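# Move three sand cores from mould onto plywood boards

## Task

From the mould, remove three sand cores: the elongated core with the rounded nose, plus both upright bladed cores in the mould half on the robot's right side. Set all three down on the plywood boards next to the mould and release them. The remaining two cores must still be standing in the mould when finished.

## Robot and tools

ROBOT. Two six-joint arms, left_arm and right_arm, each with a parallel two-finger gripper and a wrist camera (cam_left_wrist, cam_right_wrist, both 896x504). Joint order for every list, in calls and results alike: waist, shoulder, elbow, wrist pitch, wrist yaw, wrist roll. Stated ranges in rad: waist -2.618 to 3.054, shoulder 0.000 to 3.142, elbow 0.000 to 3.142, wrist pitch -1.571 to 1.571, wrist yaw -1.571 to 1.571, wrist roll -2.094 to 2.094. True ends may differ by up to 0.059 rad either way.

FRAMES. Scene frame: origin at table-top height halfway between the nominal bases, +x pointing out over the table, +z up, left_arm on the +y side (not tied to image left/right). Bases in the scene frame: left_arm at (+0.031, +0.345, 0) m, quat_wxyz (+1.000, 0, 0, +0.008); right_arm at (+0.030, -0.335, 0) m, quat_wxyz (+1.000, 0, 0, -0.014). Each arm reports its end_effector_position (m) and end_effector_quat_wxyz in its own base frame; these can be a few cm off, more at long reach. The gripper's fingers point along its +z and close along its y; the reported position lies between the pads, roughly 1 cm short of the fingertips.

ROW FORMAT. Every row has 14 numbers, always for both arms: left_arm's six joint values then its opening, then right_arm's six joint values then its opening. Joint values are offsets, scaled to [-1, 1]: 1.0 equals 2.224 rad for waist, shoulder and elbow, and 8.485 rad for the three wrist joints. Offsets are measured from the Joint targets in force when the action (or move) begins, not from the previous row, so repeating an offset in a new action moves further. Opening is absolute: +1 fully open, -1 closed; between those, fingers go to where grip_measured would read that value. Sending 0 on an arm's joints re-commands its current Joint targets; to leave a gripper alone, resend its current command, since 0 is a half-open command.

execute_actions(actions, cameras): actions is a list of actions; each action is up to 15 rows, one per 1/30 s step, and a shorter action repeats its last row to fill 15 steps. An action is rejected for both arms if it would push any joint more than 0.059 rad beyond its range. Images appear only for an empty actions list or when cameras names them (["all"], a list of names, or [] for none).

move(target, speed, blend, opening_speed, grip_force, blocking, cameras): joint-space path for all joints together. target is one 14-number row or a list of up to 15 rows; every row's offsets count from the same starting Joint targets. speed is rad/s for the joint with the longest travel, 0.01 to 12.57 (default 0.5), one value or one per target. blend (rad) rounds corners through intermediate targets; 0 stops at each. opening_speed (0.2 or more, per second on the -1..+1 scale) ramps the fingers gradually; use it for a gentle close on fragile sand cores. grip_force is newtons per finger pad, 10 to 50, one value or one per arm; it persists, and lower values close slowly. blocking=false returns early while the motion continues. Paths do not avoid obstacles or the other arm; faster moves hit harder, and targets set deep past a contact press harder. The result adds a move: line (done, off_target, moving, held, fault; limits=held if steps were withheld).

wait(seconds 0 to 10): lets time pass holding current commands; a running move continues. stop(): brakes a running move. zoom_image(camera, region [x0, y0, x1, y1] in pixels, at most 504 by 504): enlarges part of the newest image of cam_left_wrist or cam_right_wrist. finished_scene(scene): closes the current scene by its integer number; make no further calls in that reply.

RESULTS. Joint positions and Joint velocities: per arm, six joints in rad and rad/s, then pad gap in m (0.094 open). Joint targets: the base that the next offsets count from. Tool commands: current gripper commands. grip_measured: opening on the command scale; on a hard part it can read about 0.064 below the part's width. grip_effort_nm: averaged gripper motor effort, negative closing; it is not pad force. Joint torques include arm weight and have offsets. "joint sent to its limit" means a joint was clamped at its end; "joint command not followed" means the clearance check altered targets. MOTOR HOT warns of heat; OVER-TEMPERATURE FAULT folds and disables that arm.

MOTION LIMITS. Each step a joint target can lead the measured angle by at most 0.339 rad (big joints) or 2.2 rad (wrist); targets implying gripper travel over 200 mm get pulled back. Big moves may need several actions; very small turns may not start.

AVOID. Arms touching or pressing each other, or one gripper closing on the other's fingers. Wrist-camera cables rubbing objects, fixtures or the table. Dropping cores, releasing them while moving, slamming into the mould or table, or knocking the two cores that must stay. Anything ending up off the table. Long stretched holds or pushing into unreachable poses, which heat motors. To end a press, command targets back past the measured positions. Loose parts may occasionally be nudged by outside pushes.

Each tool is called as name([rows], argument=value, ...), one row to a line, values as JSON.

## Session

execute_actions(actions=[])

Scene clock: 0.00 s.
left_arm: end_effector_position=(+0.3628, -0.0246, +0.2019) grip_measured=+1.000 grip_effort_nm=n/a end_effector_quat_wxyz=(+0.567, -0.059, +0.819, -0.064) | right_arm: end_effector_position=(+0.3464, +0.0128, +0.2780) grip_measured=+1.000 grip_effort_nm=n/a end_effector_quat_wxyz=(+0.512, -0.227, +0.829, +0.002)
Joint positions: left_arm=[-0.096 1.023 0.565 0.102 -0.051 -0.204 0.094] | right_arm=[-0.157 1.051 1.019 -0.506 -0.374 -0.477 0.094]
Joint velocities: within noise
Joint torques (N m): no reading
Heat: left arm: 34 °C; right arm: 36 °C.
Joint targets: left_arm=[-0.096 1.015 0.574 0.108 -0.052 -0.203] | right_arm=[-0.157 1.043 1.031 -0.504 -0.378 -0.476]
Tool commands: left_gripper/opening=+1.0 right_gripper/opening=+1.0

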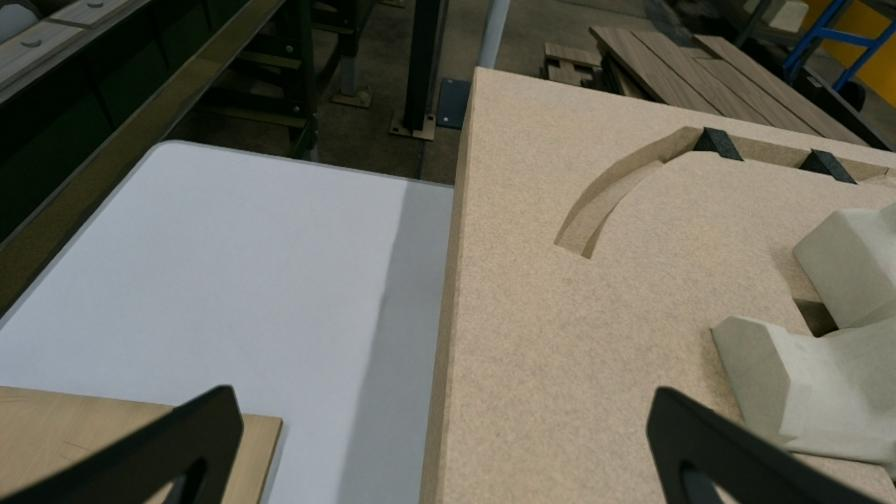

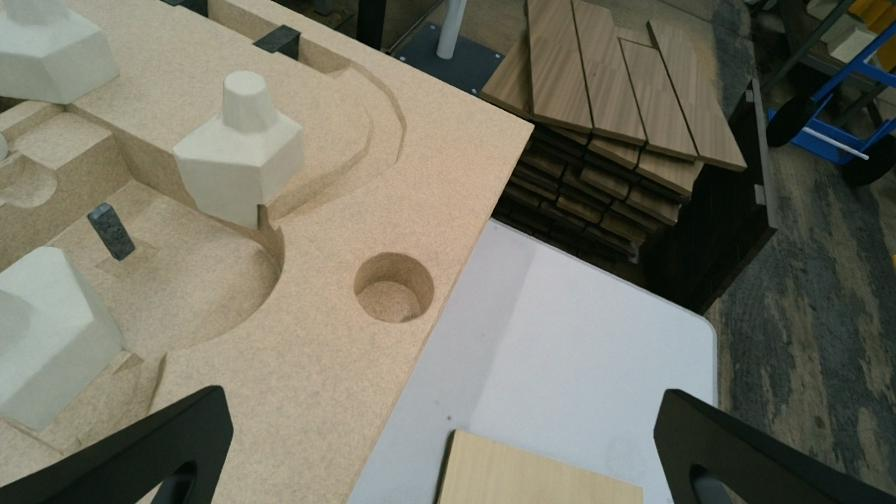

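move(target=[-0.047,0.173,0.461,-0.166,0.006,0.024,1,0.1605,0.1605,0.256,-0.0938,0.0445,0.0561,1], speed=0.8, cameras=["all"])

Scene clock: 15.77 s.
left_arm: end_effector_position=(+0.3086, -0.0574, +0.2583) grip_measured=+1.000 grip_effort_nm=0.03 end_effector_quat_wxyz=(+0.229, +0.090, +0.969, -0.018) | right_arm: end_effector_position=(+0.3091, +0.0631, +0.2565) grip_measured=+1.000 grip_effort_nm=0.03 end_effector_quat_wxyz=(+0.228, -0.099, +0.968, +0.024)
Joint positions: left_arm=[-0.192 1.39 1.576 -1.294 -0.009 -0.005 0.094] | right_arm=[0.194 1.393 1.571 -1.286 -0.006 -0.008 0.094]
Joint torques (N m): left_arm=[-0.53 -3.4 6.76 1.25 0.11 -0.01] | right_arm=[0.49 -3.54 7.72 0.68 0.07 0.08]
Heat: left arm: 35 °C; right arm: 38 °C.
Joint targets: left_arm=[-0.200 1.400 1.600 -1.300 -0.001 0.001] | right_arm=[0.200 1.400 1.601 -1.300 -0.001 0.000]
move: done

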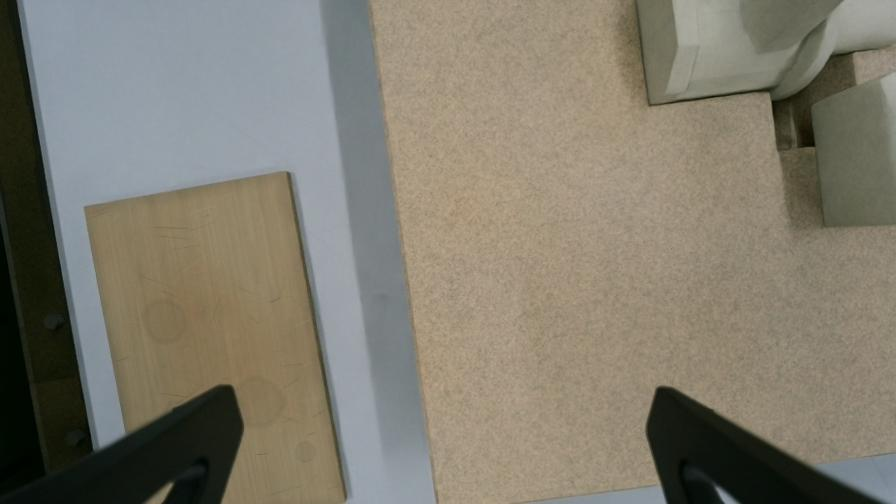

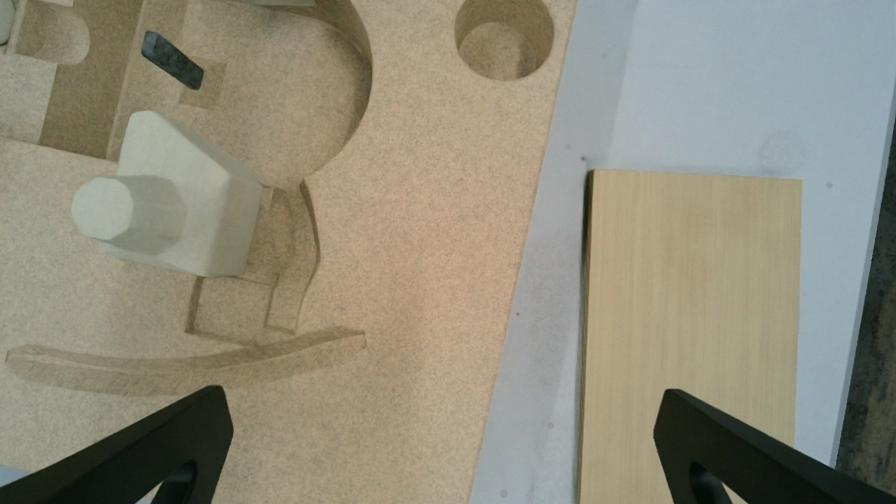

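move(target=[-0.2247,0,0,0,0,0,1,-0.09,0,0,0,0,0,1], speed=0.8, cameras=["all"])

move(target=[0.2247,0,0,0,0,0,1,0.2698,0,0,0,0,0,1], speed=0.8, cameras=["all"])

Scene clock: 20.10 s.
left_arm: end_effector_position=(+0.2418, -0.2001, +0.2582) grip_measured=+1.000 grip_effort_nm=0.03 end_effector_quat_wxyz=(+0.216, +0.330, +0.916, -0.078) | right_arm: end_effector_position=(+0.3154, +0.0029, +0.2565) grip_measured=+1.000 grip_effort_nm=0.03 end_effector_quat_wxyz=(+0.229, -0.006, +0.973, +0.001)
Joint positions: left_arm=[-0.695 1.39 1.576 -1.294 -0.002 -0.004 0.094] | right_arm=[0.004 1.393 1.571 -1.286 -0.003 -0.007 0.094]
Joint torques (N m): left_arm=[-0.27 -3.37 6.72 1.24 0.04 0] | right_arm=[-0.57 -3.54 7.69 0.7 0.02 0.04]
Heat: left arm: 35 °C; right arm: 37 °C.
Joint targets: left_arm=[-0.700 1.400 1.600 -1.300 -0.001 0.001] | right_arm=[-0.001 1.400 1.601 -1.300 -0.001 0.000]
move: done

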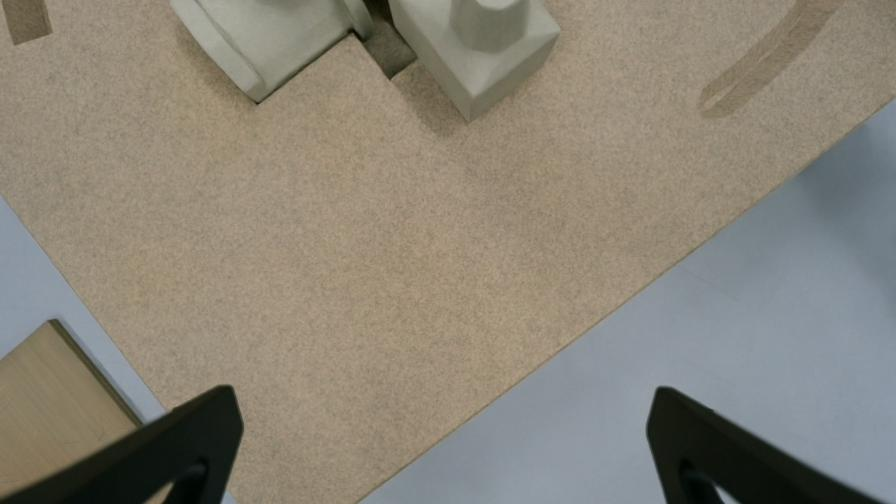

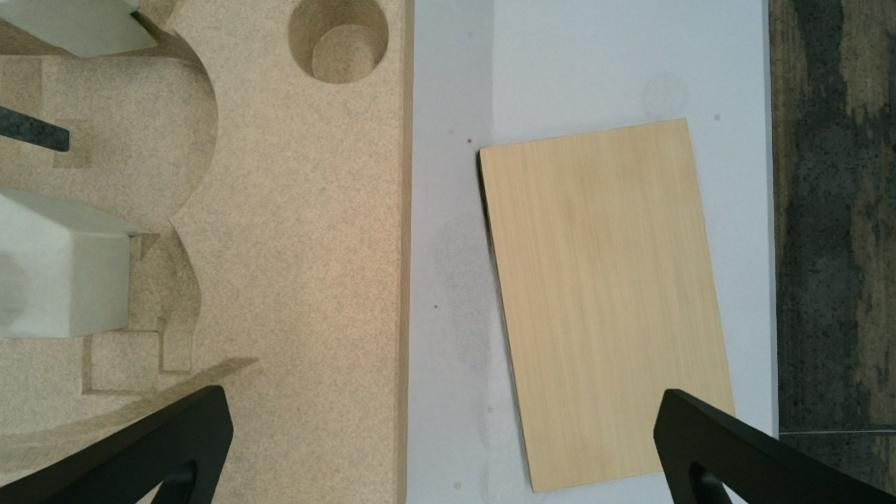

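Scene clock: 21.30 s.
left_arm: end_effector_position=(+0.3076, -0.0624, +0.2582) grip_measured=+1.000 grip_effort_nm=0.03 end_effector_quat_wxyz=(+0.228, +0.097, +0.969, -0.023) | right_arm: end_effector_position=(+0.2601, +0.1784, +0.2565) grip_measured=+1.000 grip_effort_nm=0.03 end_effector_quat_wxyz=(+0.219, -0.289, +0.929, +0.068)
Joint positions: left_arm=[-0.205 1.39 1.576 -1.294 -0.002 -0.004 0.094] | right_arm=[0.596 1.393 1.571 -1.286 -0.003 -0.006 0.094]
Joint torques (N m): left_arm=[0.38 -3.4 6.76 1.25 0.05 -0.02] | right_arm=[0.28 -3.55 7.72 0.69 0.01 0.02]
Heat: left arm: 35 °C; right arm: 37 °C.
Joint targets: left_arm=[-0.200 1.400 1.600 -1.300 -0.001 0.001] | right_arm=[0.600 1.400 1.601 -1.300 0.000 0.000]
move: done

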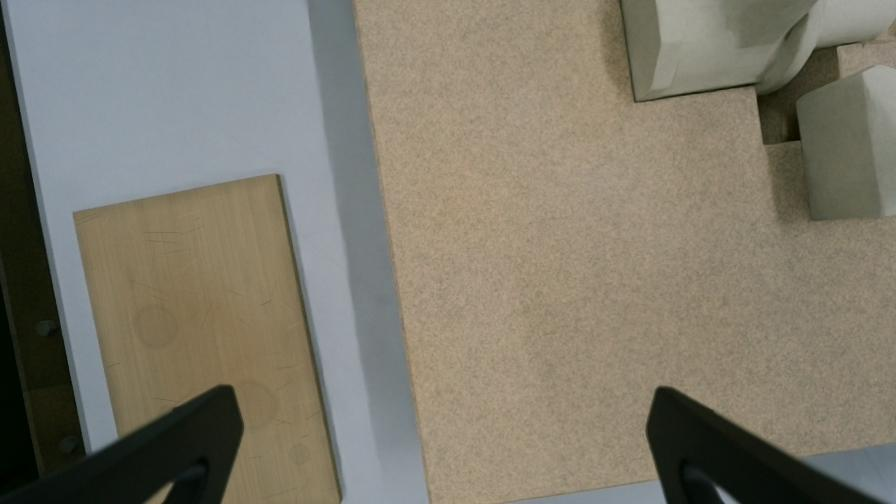

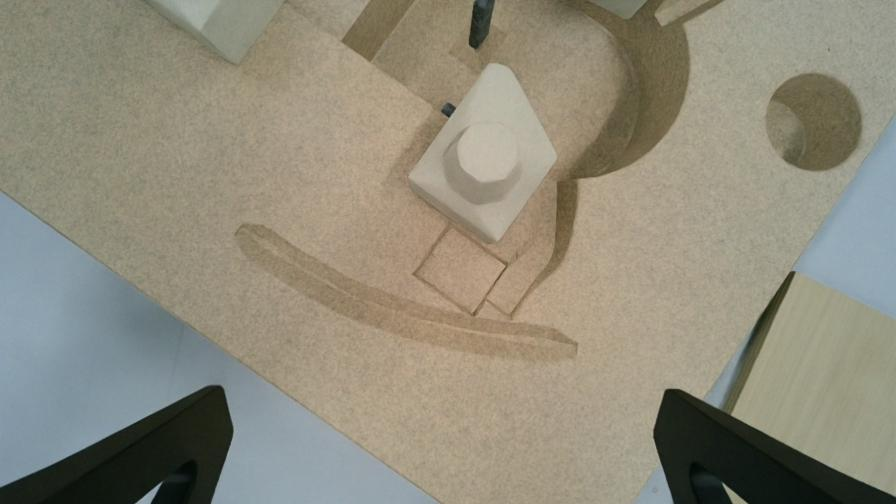

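move(target=[0.16,0,0,0,0,0,1,0.0674,0.2248,0.3597,-0.0318,0,0,1], speed=0.8, cameras=["all"])

Scene clock: 41.93 s.
left_arm: end_effector_position=(+0.3101, +0.0481, +0.2582) grip_measured=+1.000 grip_effort_nm=0.03 end_effector_quat_wxyz=(+0.228, -0.075, +0.971, +0.017) | right_arm: end_effector_position=(+0.3014, +0.2806, +0.3167) grip_measured=+1.000 grip_effort_nm=0.03 end_effector_quat_wxyz=(+0.231, -0.356, +0.901, +0.091)
Joint positions: left_arm=[0.15 1.39 1.576 -1.295 -0.001 -0.003 0.094] | right_arm=[0.746 1.89 2.375 -1.555 -0.003 -0.006 0.094]
Joint torques (N m): left_arm=[0.42 -3.37 6.72 1.23 0.04 0] | right_arm=[0.32 -6.56 6.53 0.77 0.01 0.03]
Heat: left arm: 35 °C; right arm: 37 °C.
Joint targets: left_arm=[0.156 1.400 1.600 -1.301 -0.001 0.001] | right_arm=[0.750 1.900 2.401 -1.570 -0.001 0.000]
move: done

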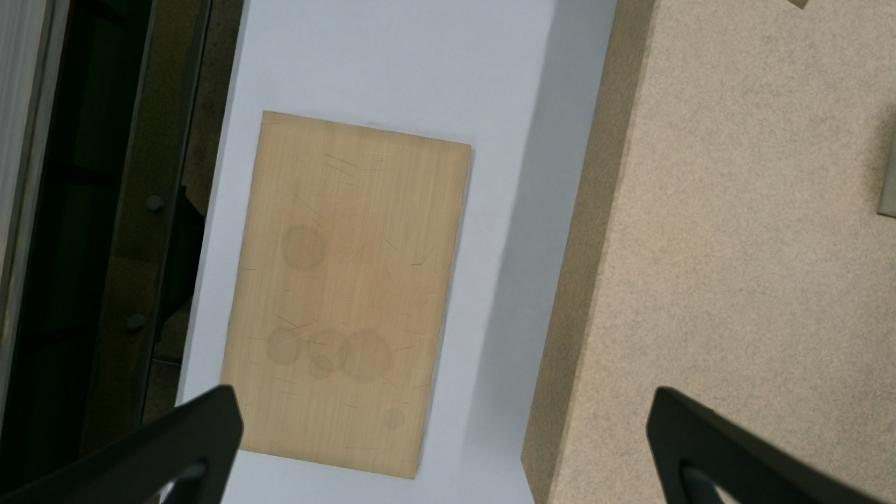

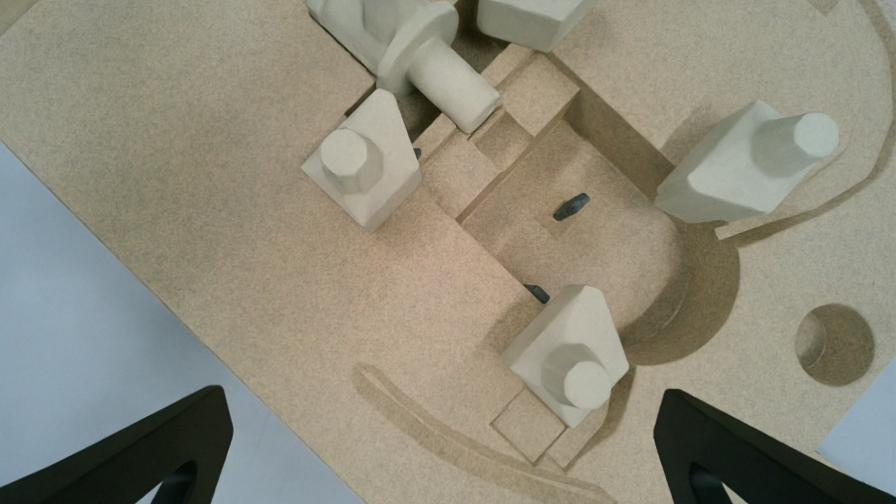

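move(target=[-0.26,0.2248,0.3597,-0.0318,0,0,1,-0.4,0,0,0,0,0,1], speed=0.8, cameras=["all"])

Scene clock: 56.77 s.
left_arm: end_effector_position=(+0.3740, -0.1676, +0.3188) grip_measured=+1.000 grip_effort_nm=0.03 end_effector_quat_wxyz=(+0.243, +0.202, +0.947, -0.053) | right_arm: end_effector_position=(+0.4075, -0.0589, +0.3167) grip_measured=+1.000 grip_effort_nm=0.02 end_effector_quat_wxyz=(+0.247, +0.068, +0.967, -0.020)
Joint positions: left_arm=[-0.424 1.885 2.377 -1.56 0 -0.003 0.094] | right_arm=[-0.145 1.89 2.375 -1.555 0.003 -0.006 0.094]
Joint torques (N m): left_arm=[0.18 -6.34 5.74 1.31 0.01 -0.01] | right_arm=[0.43 -6.53 6.54 0.74 -0.04 0.02]
Heat: left arm: 35 °C; right arm: 36 °C.
Joint targets: left_arm=[-0.423 1.900 2.400 -1.568 -0.001 0.001] | right_arm=[-0.140 1.900 2.401 -1.570 -0.001 0.000]
joint sent to its limit (left arm) — the wrist pitch, lower limit.
move: done

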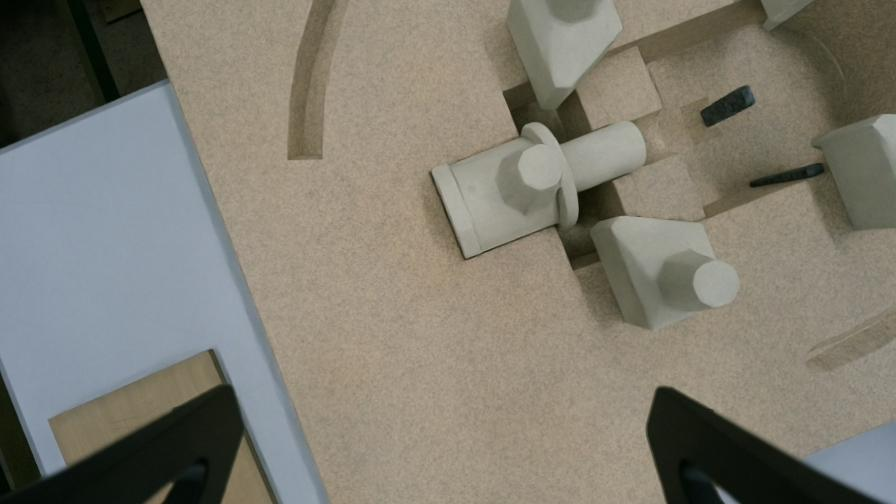

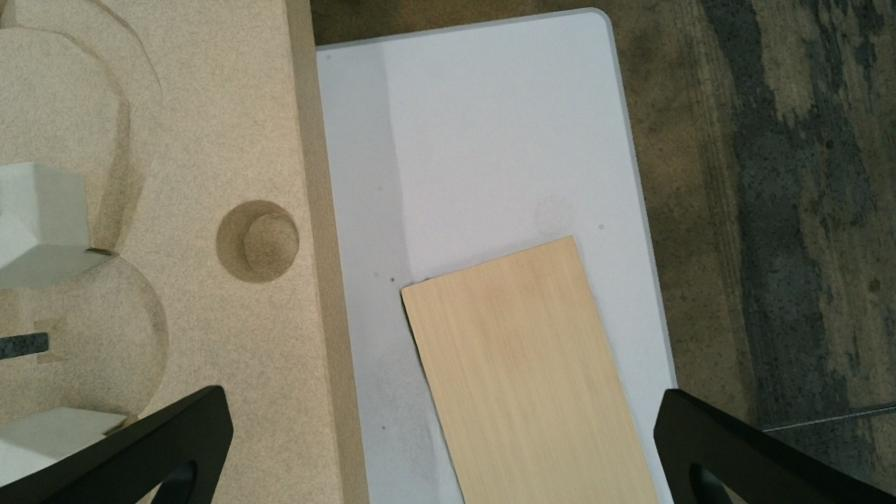

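move(target=[0,0,0,0,0,0,1,0.3092,-0.3449,-0.842,0.2386,0,0,1], speed=1.0, cameras=["all"])

Scene clock: 100.80 s.
left_arm: end_effector_position=(+0.3739, -0.1676, +0.3188) grip_measured=+1.000 grip_effort_nm=0.03 end_effector_quat_wxyz=(+0.243, +0.202, +0.947, -0.053) | right_arm: end_effector_position=(+0.3364, +0.2030, +0.2160) grip_measured=+1.000 grip_effort_nm=0.02 end_effector_quat_wxyz=(+0.610, -0.209, +0.746, +0.166)
Joint positions: left_arm=[-0.424 1.885 2.377 -1.561 0 -0.003 0.094] | right_arm=[0.542 1.154 0.534 0.417 0.003 -0.006 0.094]
Joint torques (N m): left_arm=[0.01 -6.28 5.74 1.3 0.03 0] | right_arm=[0.54 -4.72 5.75 1.89 -0.03 0.02]
Heat: left arm: 35 °C; right arm: 37 °C.
Joint targets: left_arm=[-0.423 1.900 2.400 -1.568 -0.001 0.001] | right_arm=[0.548 1.133 0.528 0.454 0.000 0.000]
move: off_target (right_arm); right_arm: the wrist pitch is farthest, 0.037 rad from its target

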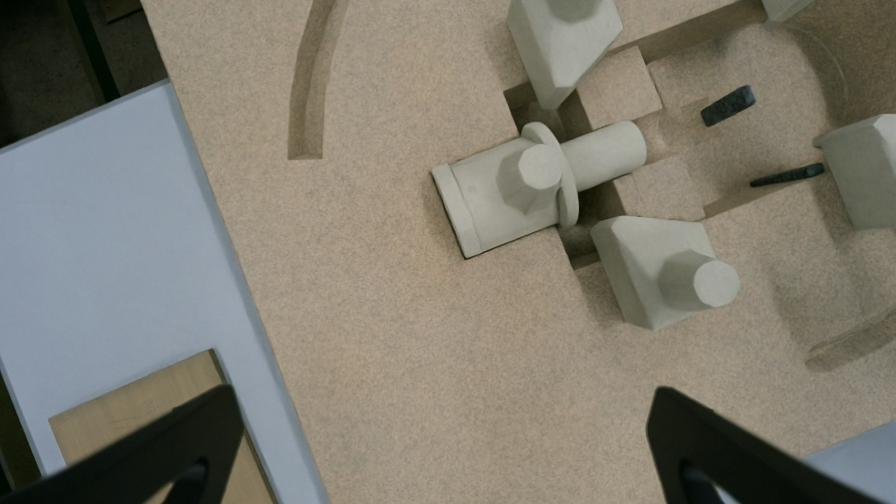

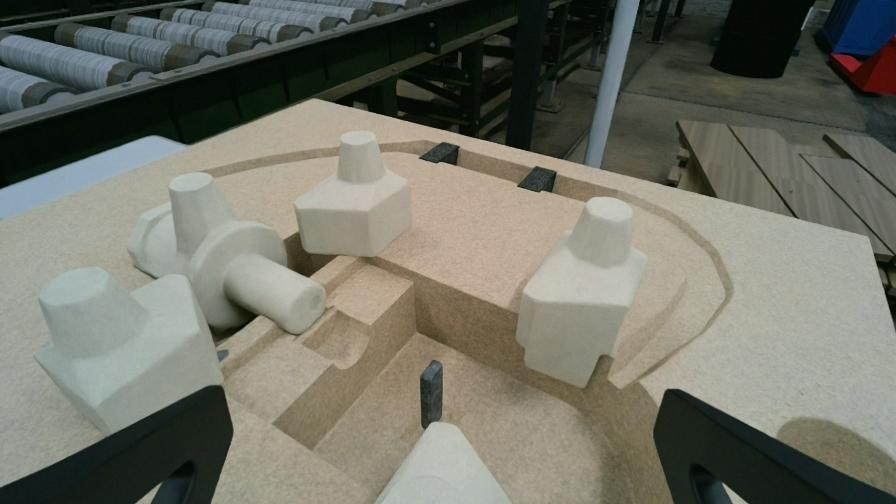

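move([
  [0,0,0,0,0,0,1,0,0.0481,-0.0533,0.0266,0,0,1],
  [0,0,0,0,0,0,1,0,0.1356,-0.0982,0.0613,0,0,1],
], speed=0.4, blend=0.05, cameras=["all"])

Scene clock: 106.37 s.
left_arm: end_effector_position=(+0.3739, -0.1676, +0.3188) grip_measured=+1.000 grip_effort_nm=0.03 end_effector_quat_wxyz=(+0.243, +0.202, +0.947, -0.053) | right_arm: end_effector_position=(+0.3357, +0.2025, +0.1456) grip_measured=+1.000 grip_effort_nm=0.02 end_effector_quat_wxyz=(+0.624, -0.205, +0.735, +0.170)
Joint positions: left_arm=[-0.424 1.885 2.377 -1.561 0 -0.003 0.094] | right_arm=[0.542 1.428 0.316 0.947 0.003 -0.006 0.094]
Joint torques (N m): left_arm=[0.12 -6.39 5.81 1.29 0 -0.02] | right_arm=[0.54 -3.37 4.27 1.79 -0.04 0.03]
Heat: left arm: 35 °C; right arm: 38 °C.
Joint targets: left_arm=[-0.423 1.900 2.400 -1.568 -0.001 0.001] | right_arm=[0.548 1.435 0.309 0.975 0.000 0.000]
move: done

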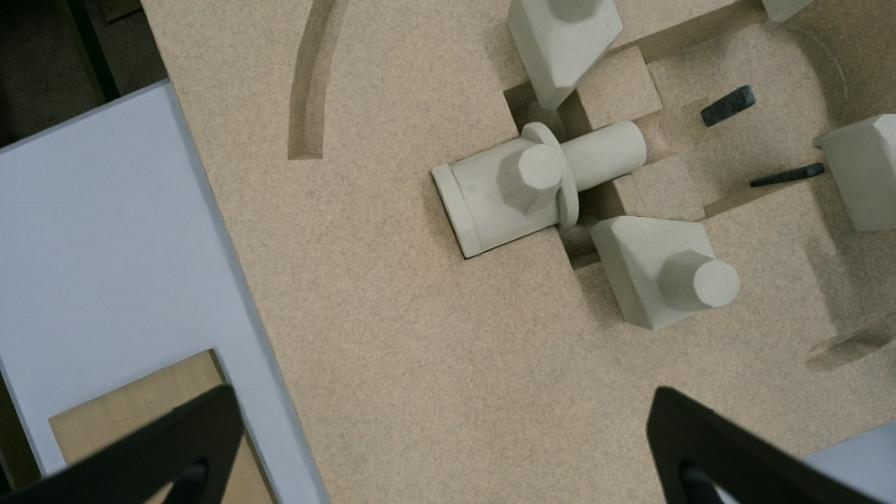

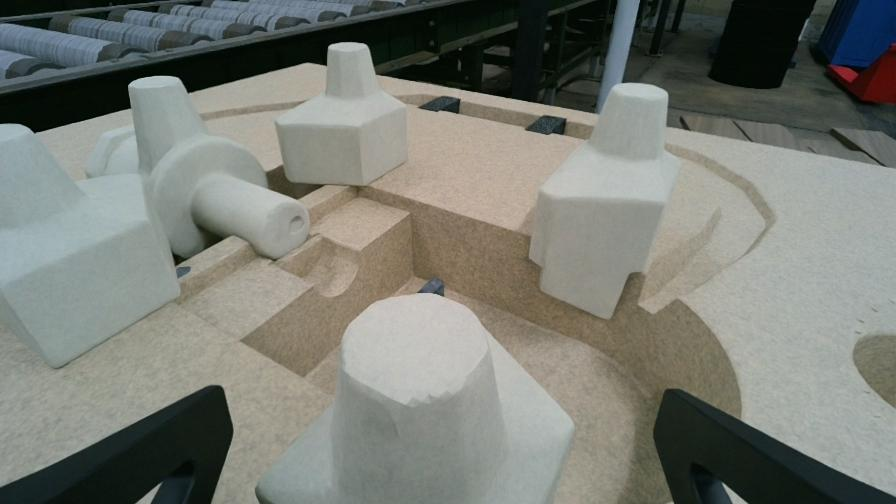

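move([
  [0,0,0,0,0,0,1,0.0075,0,0,0,0,0,1],
  [0,0,0,0,0,0,1,0.0075,0,0,0,0,0,-1],
], grip_force=35, opening_speed=0.7, cameras=["cam_right_wrist"])

Scene clock: 114.47 s.
left_arm: end_effector_position=(+0.3739, -0.1676, +0.3188) grip_measured=+1.000 grip_effort_nm=0.03 end_effector_quat_wxyz=(+0.243, +0.202, +0.947, -0.053) | right_arm: end_effector_position=(+0.3331, +0.2083, +0.1510) grip_measured=-0.235 grip_effort_nm=-0.68 end_effector_quat_wxyz=(+0.630, -0.209, +0.726, +0.177)
Joint positions: left_arm=[-0.424 1.885 2.377 -1.561 0 -0.003 0.094] | right_arm=[0.558 1.428 0.316 0.969 0.003 -0.006 0.036]
Joint torques (N m): left_arm=[0.1 -6.27 5.82 1.29 0.01 -0.03] | right_arm=[0.55 -3.4 4.3 1.6 -0.05 0.02]
Heat: left arm: 35 °C; right arm: 39 °C.
Joint targets: left_arm=[-0.423 1.900 2.400 -1.568 -0.001 0.001] | right_arm=[0.564 1.435 0.309 0.974 0.000 0.000]
grip_force (N): 35, 35
move: done
Images, in order (width x height): cam_right_wrist 896x504.

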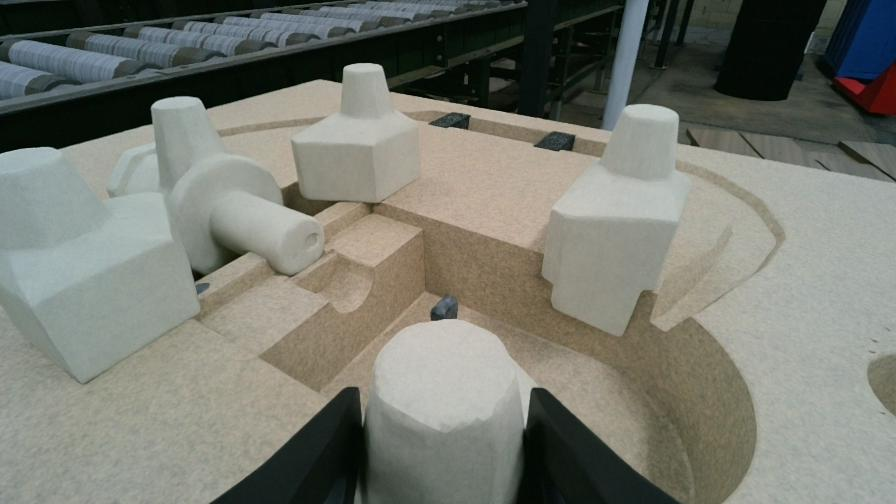

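move([
  [0,0,0,0,0,0,1,0,-0.0877,0.0454,-0.0346,0,0,-1],
  [0,0,0,0,0,0,1,0,-0.1358,0.0987,-0.0612,0,0,-1],
], speed=0.4, blend=0.05, cameras=["all"])

Scene clock: 119.60 s.
left_arm: end_effector_position=(+0.3739, -0.1676, +0.3188) grip_measured=+1.000 grip_effort_nm=0.03 end_effector_quat_wxyz=(+0.243, +0.202, +0.947, -0.053) | right_arm: end_effector_position=(+0.3261, +0.2037, +0.1813) grip_measured=-0.247 grip_effort_nm=-0.73 end_effector_quat_wxyz=(+0.576, -0.221, +0.770, +0.161)
Joint positions: left_arm=[-0.424 1.885 2.377 -1.561 0 -0.003 0.094] | right_arm=[0.558 1.169 0.481 0.4 0.005 -0.006 0.035]
Joint torques (N m): left_arm=[0.14 -6.26 5.78 1.31 0.03 -0.01] | right_arm=[0.57 -6.05 9.98 2.07 -0.06 0.03]
Heat: left arm: 35 °C; right arm: 39 °C.
Joint targets: left_arm=[-0.423 1.900 2.400 -1.568 -0.001 0.001] | right_arm=[0.564 1.132 0.529 0.455 0.000 0.000]
grip_force (N): 35, 35
move: off_target (right_arm); right_arm: the wrist pitch is farthest, 0.054 rad from its target

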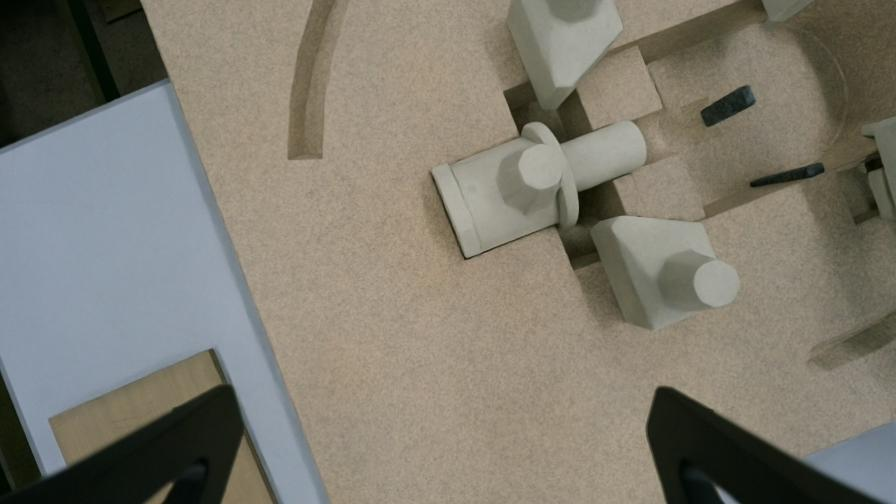

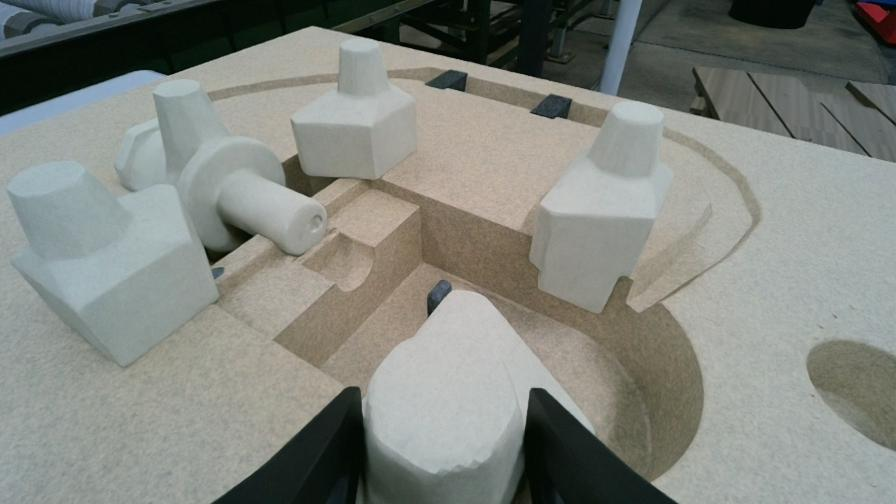

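move(target=[0,0,0,0,0,0,1,0,-0.0225,0.0585,0,0,0,-1], speed=0.3, cameras=["all"])

Scene clock: 125.97 s.
left_arm: end_effector_position=(+0.3739, -0.1676, +0.3188) grip_measured=+1.000 grip_effort_nm=0.03 end_effector_quat_wxyz=(+0.243, +0.202, +0.947, -0.053) | right_arm: end_effector_position=(+0.3352, +0.2094, +0.2531) grip_measured=-0.247 grip_effort_nm=-0.72 end_effector_quat_wxyz=(+0.629, -0.209, +0.728, +0.176)
Joint positions: left_arm=[-0.424 1.885 2.377 -1.561 0 -0.003 0.094] | right_arm=[0.558 1.114 0.611 0.355 0.005 -0.006 0.035]
Joint torques (N m): left_arm=[0.13 -6.24 5.76 1.29 0.03 0] | right_arm=[0.58 -5.55 10.22 2.5 -0.06 0.02]
Heat: left arm: 35 °C; right arm: 41 °C.
Joint targets: left_arm=[-0.423 1.900 2.400 -1.568 -0.001 0.001] | right_arm=[0.564 1.083 0.659 0.455 0.000 0.000]
grip_force (N): 35, 35
move: off_target (right_arm); right_arm: the wrist pitch is farthest, 0.100 rad from its target

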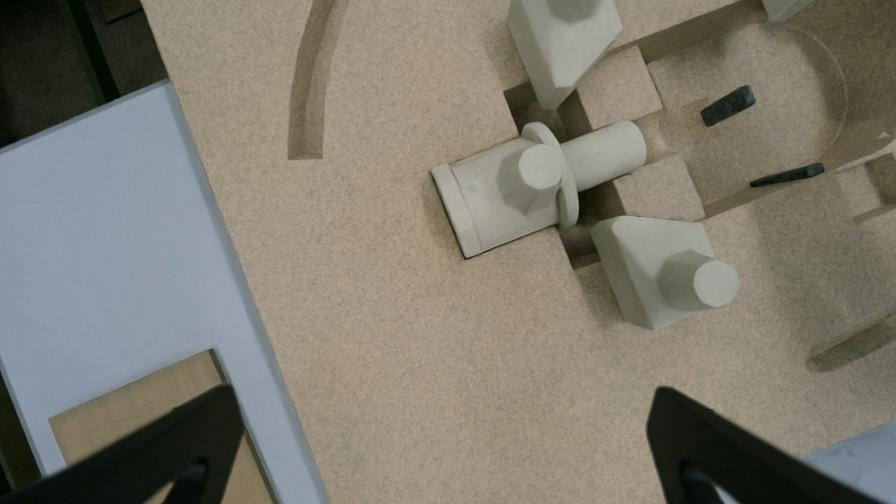

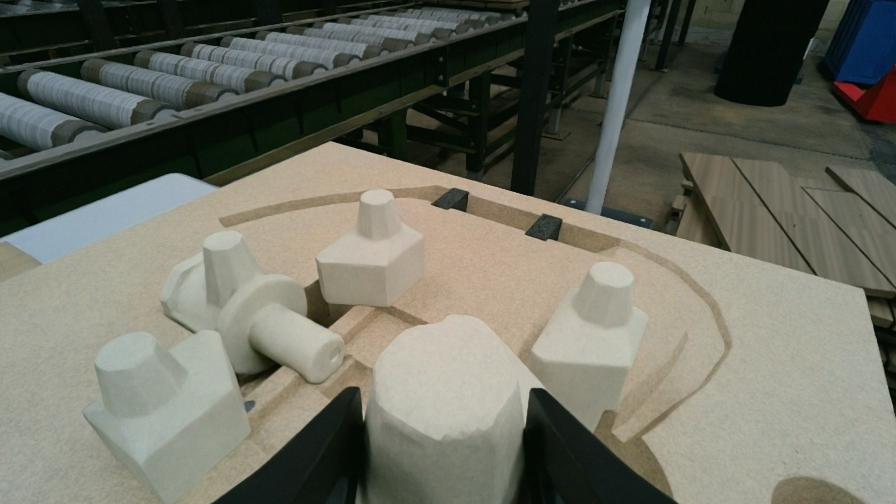

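move([
  [0,0,0,0,0,0,1,-0.3885,0,0.045,0,0,0,-1],
  [0,0,0,0,0,0,1,-0.5728,0.0526,0.1331,-0.1544,0,0.2202,-1],
], speed=0.8, blend=0.15, cameras=["all"])

Scene clock: 144.03 s.
left_arm: end_effector_position=(+0.3739, -0.1676, +0.3188) grip_measured=+1.000 grip_effort_nm=0.03 end_effector_quat_wxyz=(+0.243, +0.202, +0.947, -0.053) | right_arm: end_effector_position=(+0.2094, -0.1773, +0.1198) grip_measured=-0.247 grip_effort_nm=-0.72 end_effector_quat_wxyz=(+0.168, +0.939, +0.281, +0.107)
Joint positions: left_arm=[-0.424 1.885 2.377 -1.561 0 -0.003 0.094] | right_arm=[-0.704 1.202 0.905 -0.873 0.003 1.854 0.035]
Joint torques (N m): left_arm=[0.17 -6.28 5.74 1.3 0.04 -0.03] | right_arm=[-0.5 -3.22 9.74 0.91 -0.04 0.16]
Heat: left arm: 35 °C; right arm: 47 °C.
Joint targets: left_arm=[-0.423 1.900 2.400 -1.568 -0.001 0.001] | right_arm=[-0.710 1.199 0.955 -0.855 -0.001 1.868]
grip_force (N): 35, 35
move: off_target (right_arm); right_arm: the elbow is farthest, 0.050 rad from its target

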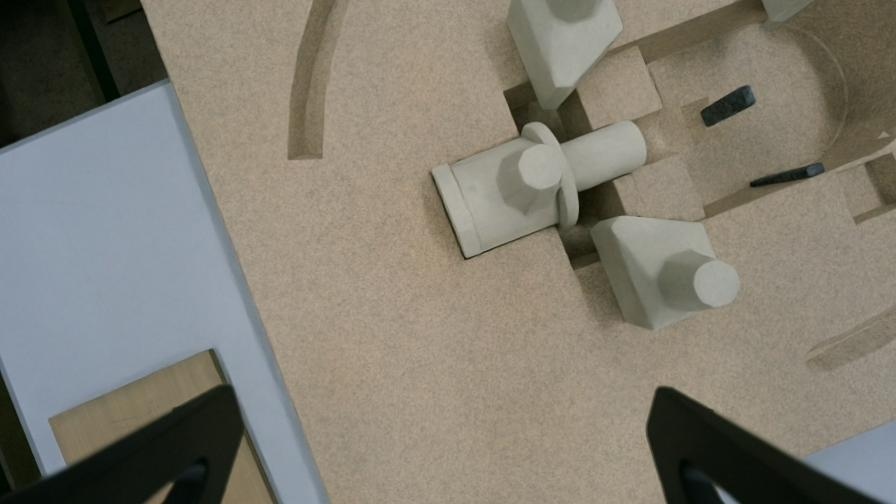

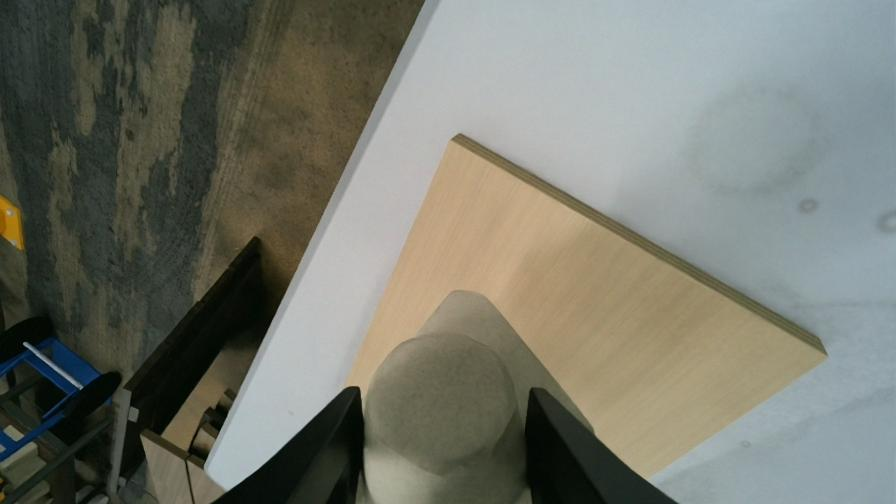

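move(target=[0,0,0,0,0,0,1,0,0.014,-0.064,0.0204,0,0,-1], speed=0.25, cameras=["cam_right_wrist"])

Scene clock: 152.50 s.
left_arm: end_effector_position=(+0.3739, -0.1676, +0.3188) grip_measured=+1.000 grip_effort_nm=0.03 end_effector_quat_wxyz=(+0.243, +0.202, +0.947, -0.053) | right_arm: end_effector_position=(+0.2137, -0.1810, +0.0905) grip_measured=-0.247 grip_effort_nm=-0.73 end_effector_quat_wxyz=(+0.171, +0.938, +0.281, +0.109)
Joint positions: left_arm=[-0.424 1.885 2.377 -1.561 0 -0.003 0.094] | right_arm=[-0.704 1.235 0.807 -0.734 0.003 1.855 0.035]
Joint torques (N m): left_arm=[0.1 -6.32 5.72 1.3 0.02 -0.01] | right_arm=[-0.5 -3.55 6.16 1.24 -0.04 0.11]
Heat: left arm: 35 °C; right arm: 43 °C.
Joint targets: left_arm=[-0.423 1.900 2.400 -1.568 -0.001 0.001] | right_arm=[-0.710 1.231 0.813 -0.682 -0.001 1.868]
grip_force (N): 35, 35
move: off_target (right_arm); right_arm: the wrist pitch is farthest, 0.053 rad from its target
Images, in order (width x height): cam_right_wrist 896x504.

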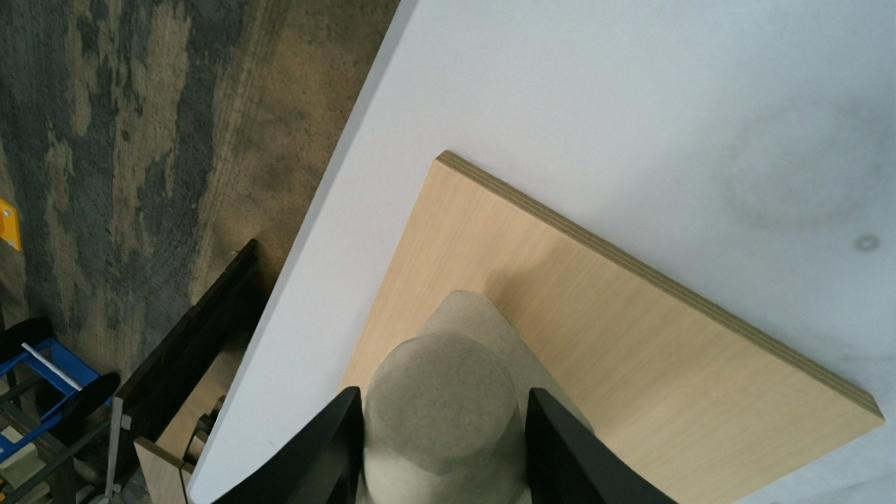

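move(target=[0,0,0,0,0,0,1,0,0.008,-0.036,0.012,0,0,-1], speed=0.15)

move(target=[0,0,0,0,0,0,1,0,0.006,-0.025,0.009,0,0,-1], speed=0.1, cameras=["cam_right_wrist"])

Scene clock: 155.73 s.
left_arm: end_effector_position=(+0.3739, -0.1676, +0.3188) grip_measured=+1.000 grip_effort_nm=0.03 end_effector_quat_wxyz=(+0.243, +0.202, +0.947, -0.053) | right_arm: end_effector_position=(+0.2174, -0.1835, +0.0748) grip_measured=-0.247 grip_effort_nm=-0.72 end_effector_quat_wxyz=(+0.182, +0.936, +0.279, +0.118)
Joint positions: left_arm=[-0.424 1.885 2.377 -1.561 0 -0.003 0.094] | right_arm=[-0.705 1.244 0.736 -0.625 0 1.858 0.035]
Joint torques (N m): left_arm=[0.13 -6.27 5.75 1.3 0.01 -0.01] | right_arm=[-0.44 -2.88 5.39 1.2 0.01 0.08]
Heat: left arm: 35 °C; right arm: 42 °C.
Joint targets: left_arm=[-0.423 1.900 2.400 -1.568 -0.001 0.001] | right_arm=[-0.710 1.249 0.733 -0.580 0.000 1.868]
grip_force (N): 35, 35
move: off_target (right_arm); right_arm: the wrist pitch is farthest, 0.045 rad from its target

Scene clock: 156.93 s.
left_arm: end_effector_position=(+0.3739, -0.1676, +0.3188) grip_measured=+1.000 grip_effort_nm=0.03 end_effector_quat_wxyz=(+0.243, +0.202, +0.947, -0.053) | right_arm: end_effector_position=(+0.2255, -0.1873, +0.0701) grip_measured=-0.247 grip_effort_nm=-0.72 end_effector_quat_wxyz=(+0.200, +0.930, +0.277, +0.138)
Joint positions: left_arm=[-0.424 1.885 2.377 -1.561 0 -0.003 0.094] | right_arm=[-0.705 1.244 0.692 -0.528 -0.013 1.862 0.035]
Joint torques (N m): left_arm=[0.1 -6.23 5.76 1.3 0.02 -0.01] | right_arm=[-0.46 -1.85 4.63 1.08 0.12 0.05]
Heat: left arm: 35 °C; right arm: 42 °C.
Joint targets: left_arm=[-0.423 1.900 2.400 -1.568 -0.001 0.001] | right_arm=[-0.710 1.262 0.677 -0.504 -0.001 1.868]
grip_force (N): 35, 35
move: done
Images, in order (width x height): cam_right_wrist 896x504.

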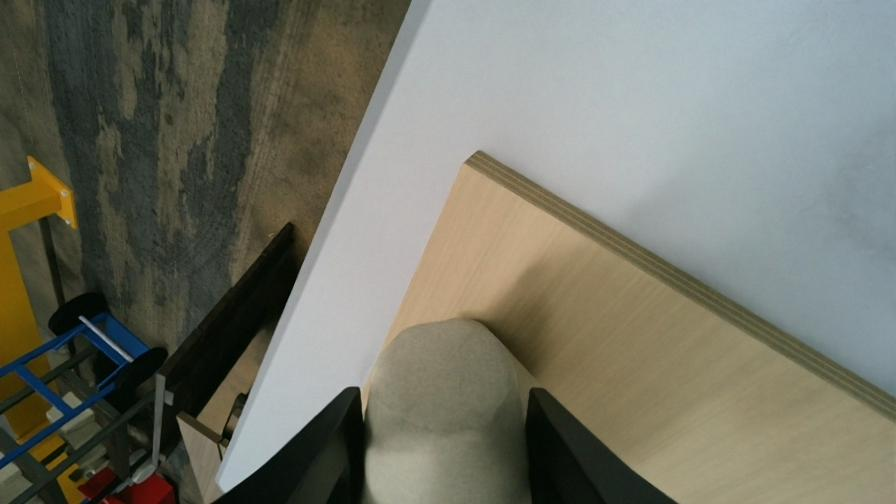

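move([
  [0,0,0,0,0,0,1,0,0,-0.006,0,0,0,-1],
  [0,0,0,0,0,0,1,0,0,-0.006,0,0,0,0.5],
], speed=0.1, opening_speed=0.8, cameras=["cam_right_wrist"])

Scene clock: 161.83 s.
left_arm: end_effector_position=(+0.3739, -0.1676, +0.3188) grip_measured=+1.000 grip_effort_nm=0.03 end_effector_quat_wxyz=(+0.243, +0.202, +0.947, -0.053) | right_arm: end_effector_position=(+0.2204, -0.1840, +0.0578) grip_measured=+0.497 grip_effort_nm=0.18 end_effector_quat_wxyz=(+0.189, +0.934, +0.276, +0.129)
Joint positions: left_arm=[-0.424 1.885 2.377 -1.561 0 -0.003 0.094] | right_arm=[-0.705 1.26 0.665 -0.515 -0.009 1.863 0.07]
Joint torques (N m): left_arm=[0.14 -6.37 5.83 1.3 0 -0.03] | right_arm=[-0.5 -3.08 5.49 0.93 0.08 0.02]
Heat: left arm: 35 °C; right arm: 41 °C.
Joint targets: left_arm=[-0.423 1.900 2.400 -1.568 -0.001 0.001] | right_arm=[-0.710 1.262 0.664 -0.504 -0.001 1.868]
grip_force (N): 35, 35
move: done
Images, in order (width x height): cam_right_wrist 896x504.

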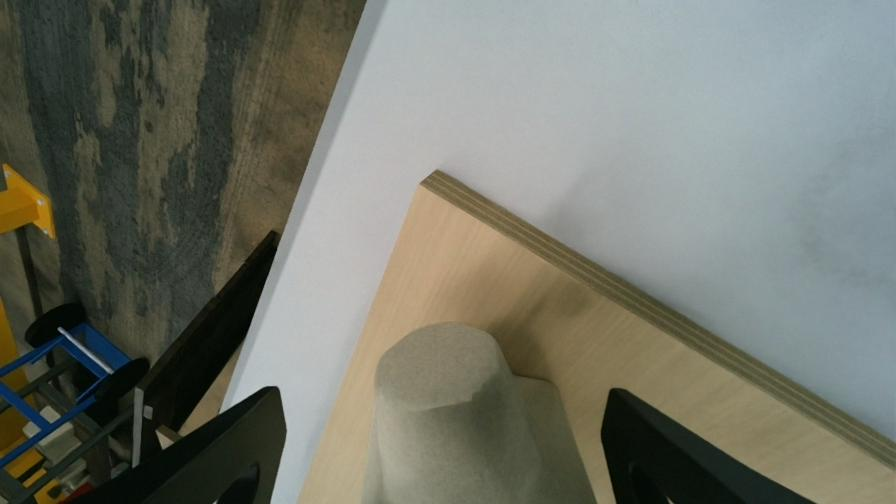

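move([
  [0,0,0,0,0,0,1,0,-0.0279,0.1309,-0.0414,0,0,0.5],
  [0,0,0,0,0,0,1,0.12,0.06,0.33,-0.0938,0,-0.22,1],
], speed=0.6, blend=0.05, cameras=["cam_right_wrist"])

Scene clock: 169.70 s.
left_arm: end_effector_position=(+0.3739, -0.1676, +0.3188) grip_measured=+1.000 grip_effort_nm=0.03 end_effector_quat_wxyz=(+0.243, +0.202, +0.947, -0.053) | right_arm: end_effector_position=(+0.2566, -0.1214, +0.1917) grip_measured=+0.997 grip_effort_nm=0.18 end_effector_quat_wxyz=(+0.130, +0.225, +0.965, -0.026)
Joint positions: left_arm=[-0.424 1.885 2.377 -1.561 0 -0.003 0.094] | right_arm=[-0.45 1.387 1.368 -1.285 -0.006 0.009 0.094]
Joint torques (N m): left_arm=[0.06 -6.32 5.76 1.3 0.02 -0.02] | right_arm=[0.57 -3.56 7.76 0.41 0.05 -0.12]
Heat: left arm: 35 °C; right arm: 40 °C.
Joint targets: left_arm=[-0.423 1.900 2.400 -1.568 -0.001 0.001] | right_arm=[-0.443 1.395 1.398 -1.299 -0.001 0.002]
grip_force (N): 35, 35
move: done
Images, in order (width x height): cam_right_wrist 896x504.

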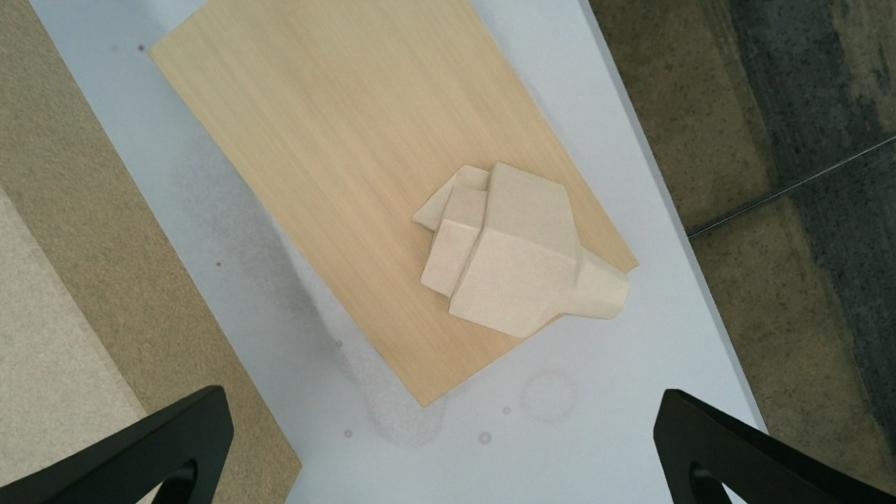

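move(target=[-0.0474,-0.1496,-0.6362,0.2357,0,0,0.5,0.3722,0.1626,-0.0917,0.2018,0,0,0.5], speed=0.9, cameras=["all"])

Scene clock: 192.53 s.
left_arm: end_effector_position=(+0.4421, -0.2521, +0.2393) grip_measured=+0.502 grip_effort_nm=-0.08 end_effector_quat_wxyz=(+0.609, +0.198, +0.751, -0.163) | right_arm: end_effector_position=(+0.5124, +0.2104, +0.2617) grip_measured=+0.503 grip_effort_nm=-0.12 end_effector_quat_wxyz=(+0.633, -0.145, +0.750, +0.127)
Joint positions: left_arm=[-0.52 1.603 0.992 0.404 0 -0.003 0.071] | right_arm=[0.387 1.746 1.203 0.376 -0.002 0.007 0.071]
Joint torques (N m): left_arm=[-0.58 -9.4 4.97 2.53 0.04 -0.01] | right_arm=[-0.34 -7.12 5.71 1.89 0.01 -0.1]
Heat: left arm: 35 °C; right arm: 39 °C.
Joint targets: left_arm=[-0.528 1.567 0.984 0.432 -0.001 0.001] | right_arm=[0.385 1.757 1.194 0.413 0.000 0.002]
grip_force (N): 35, 35
move: off_target (left_arm, right_arm); left_arm: the shoulder is farthest, 0.036 rad from its target; right_arm: the wrist pitch is farthest, 0.037 rad from its target

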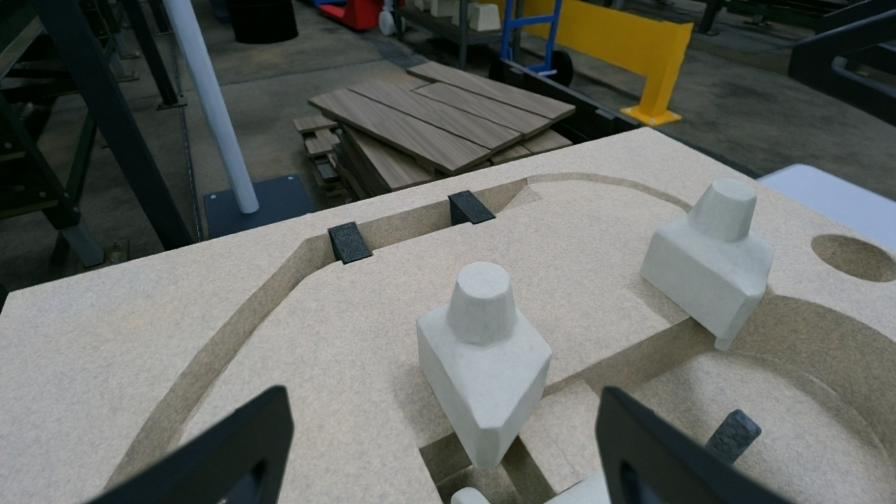

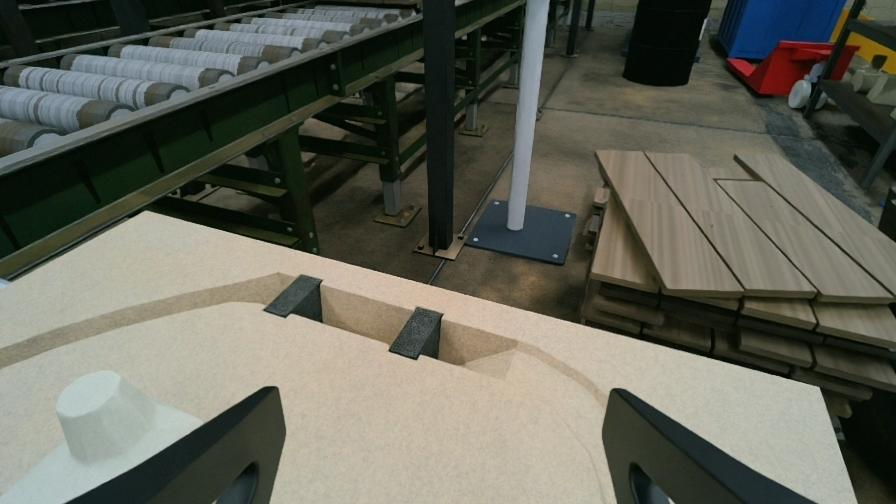

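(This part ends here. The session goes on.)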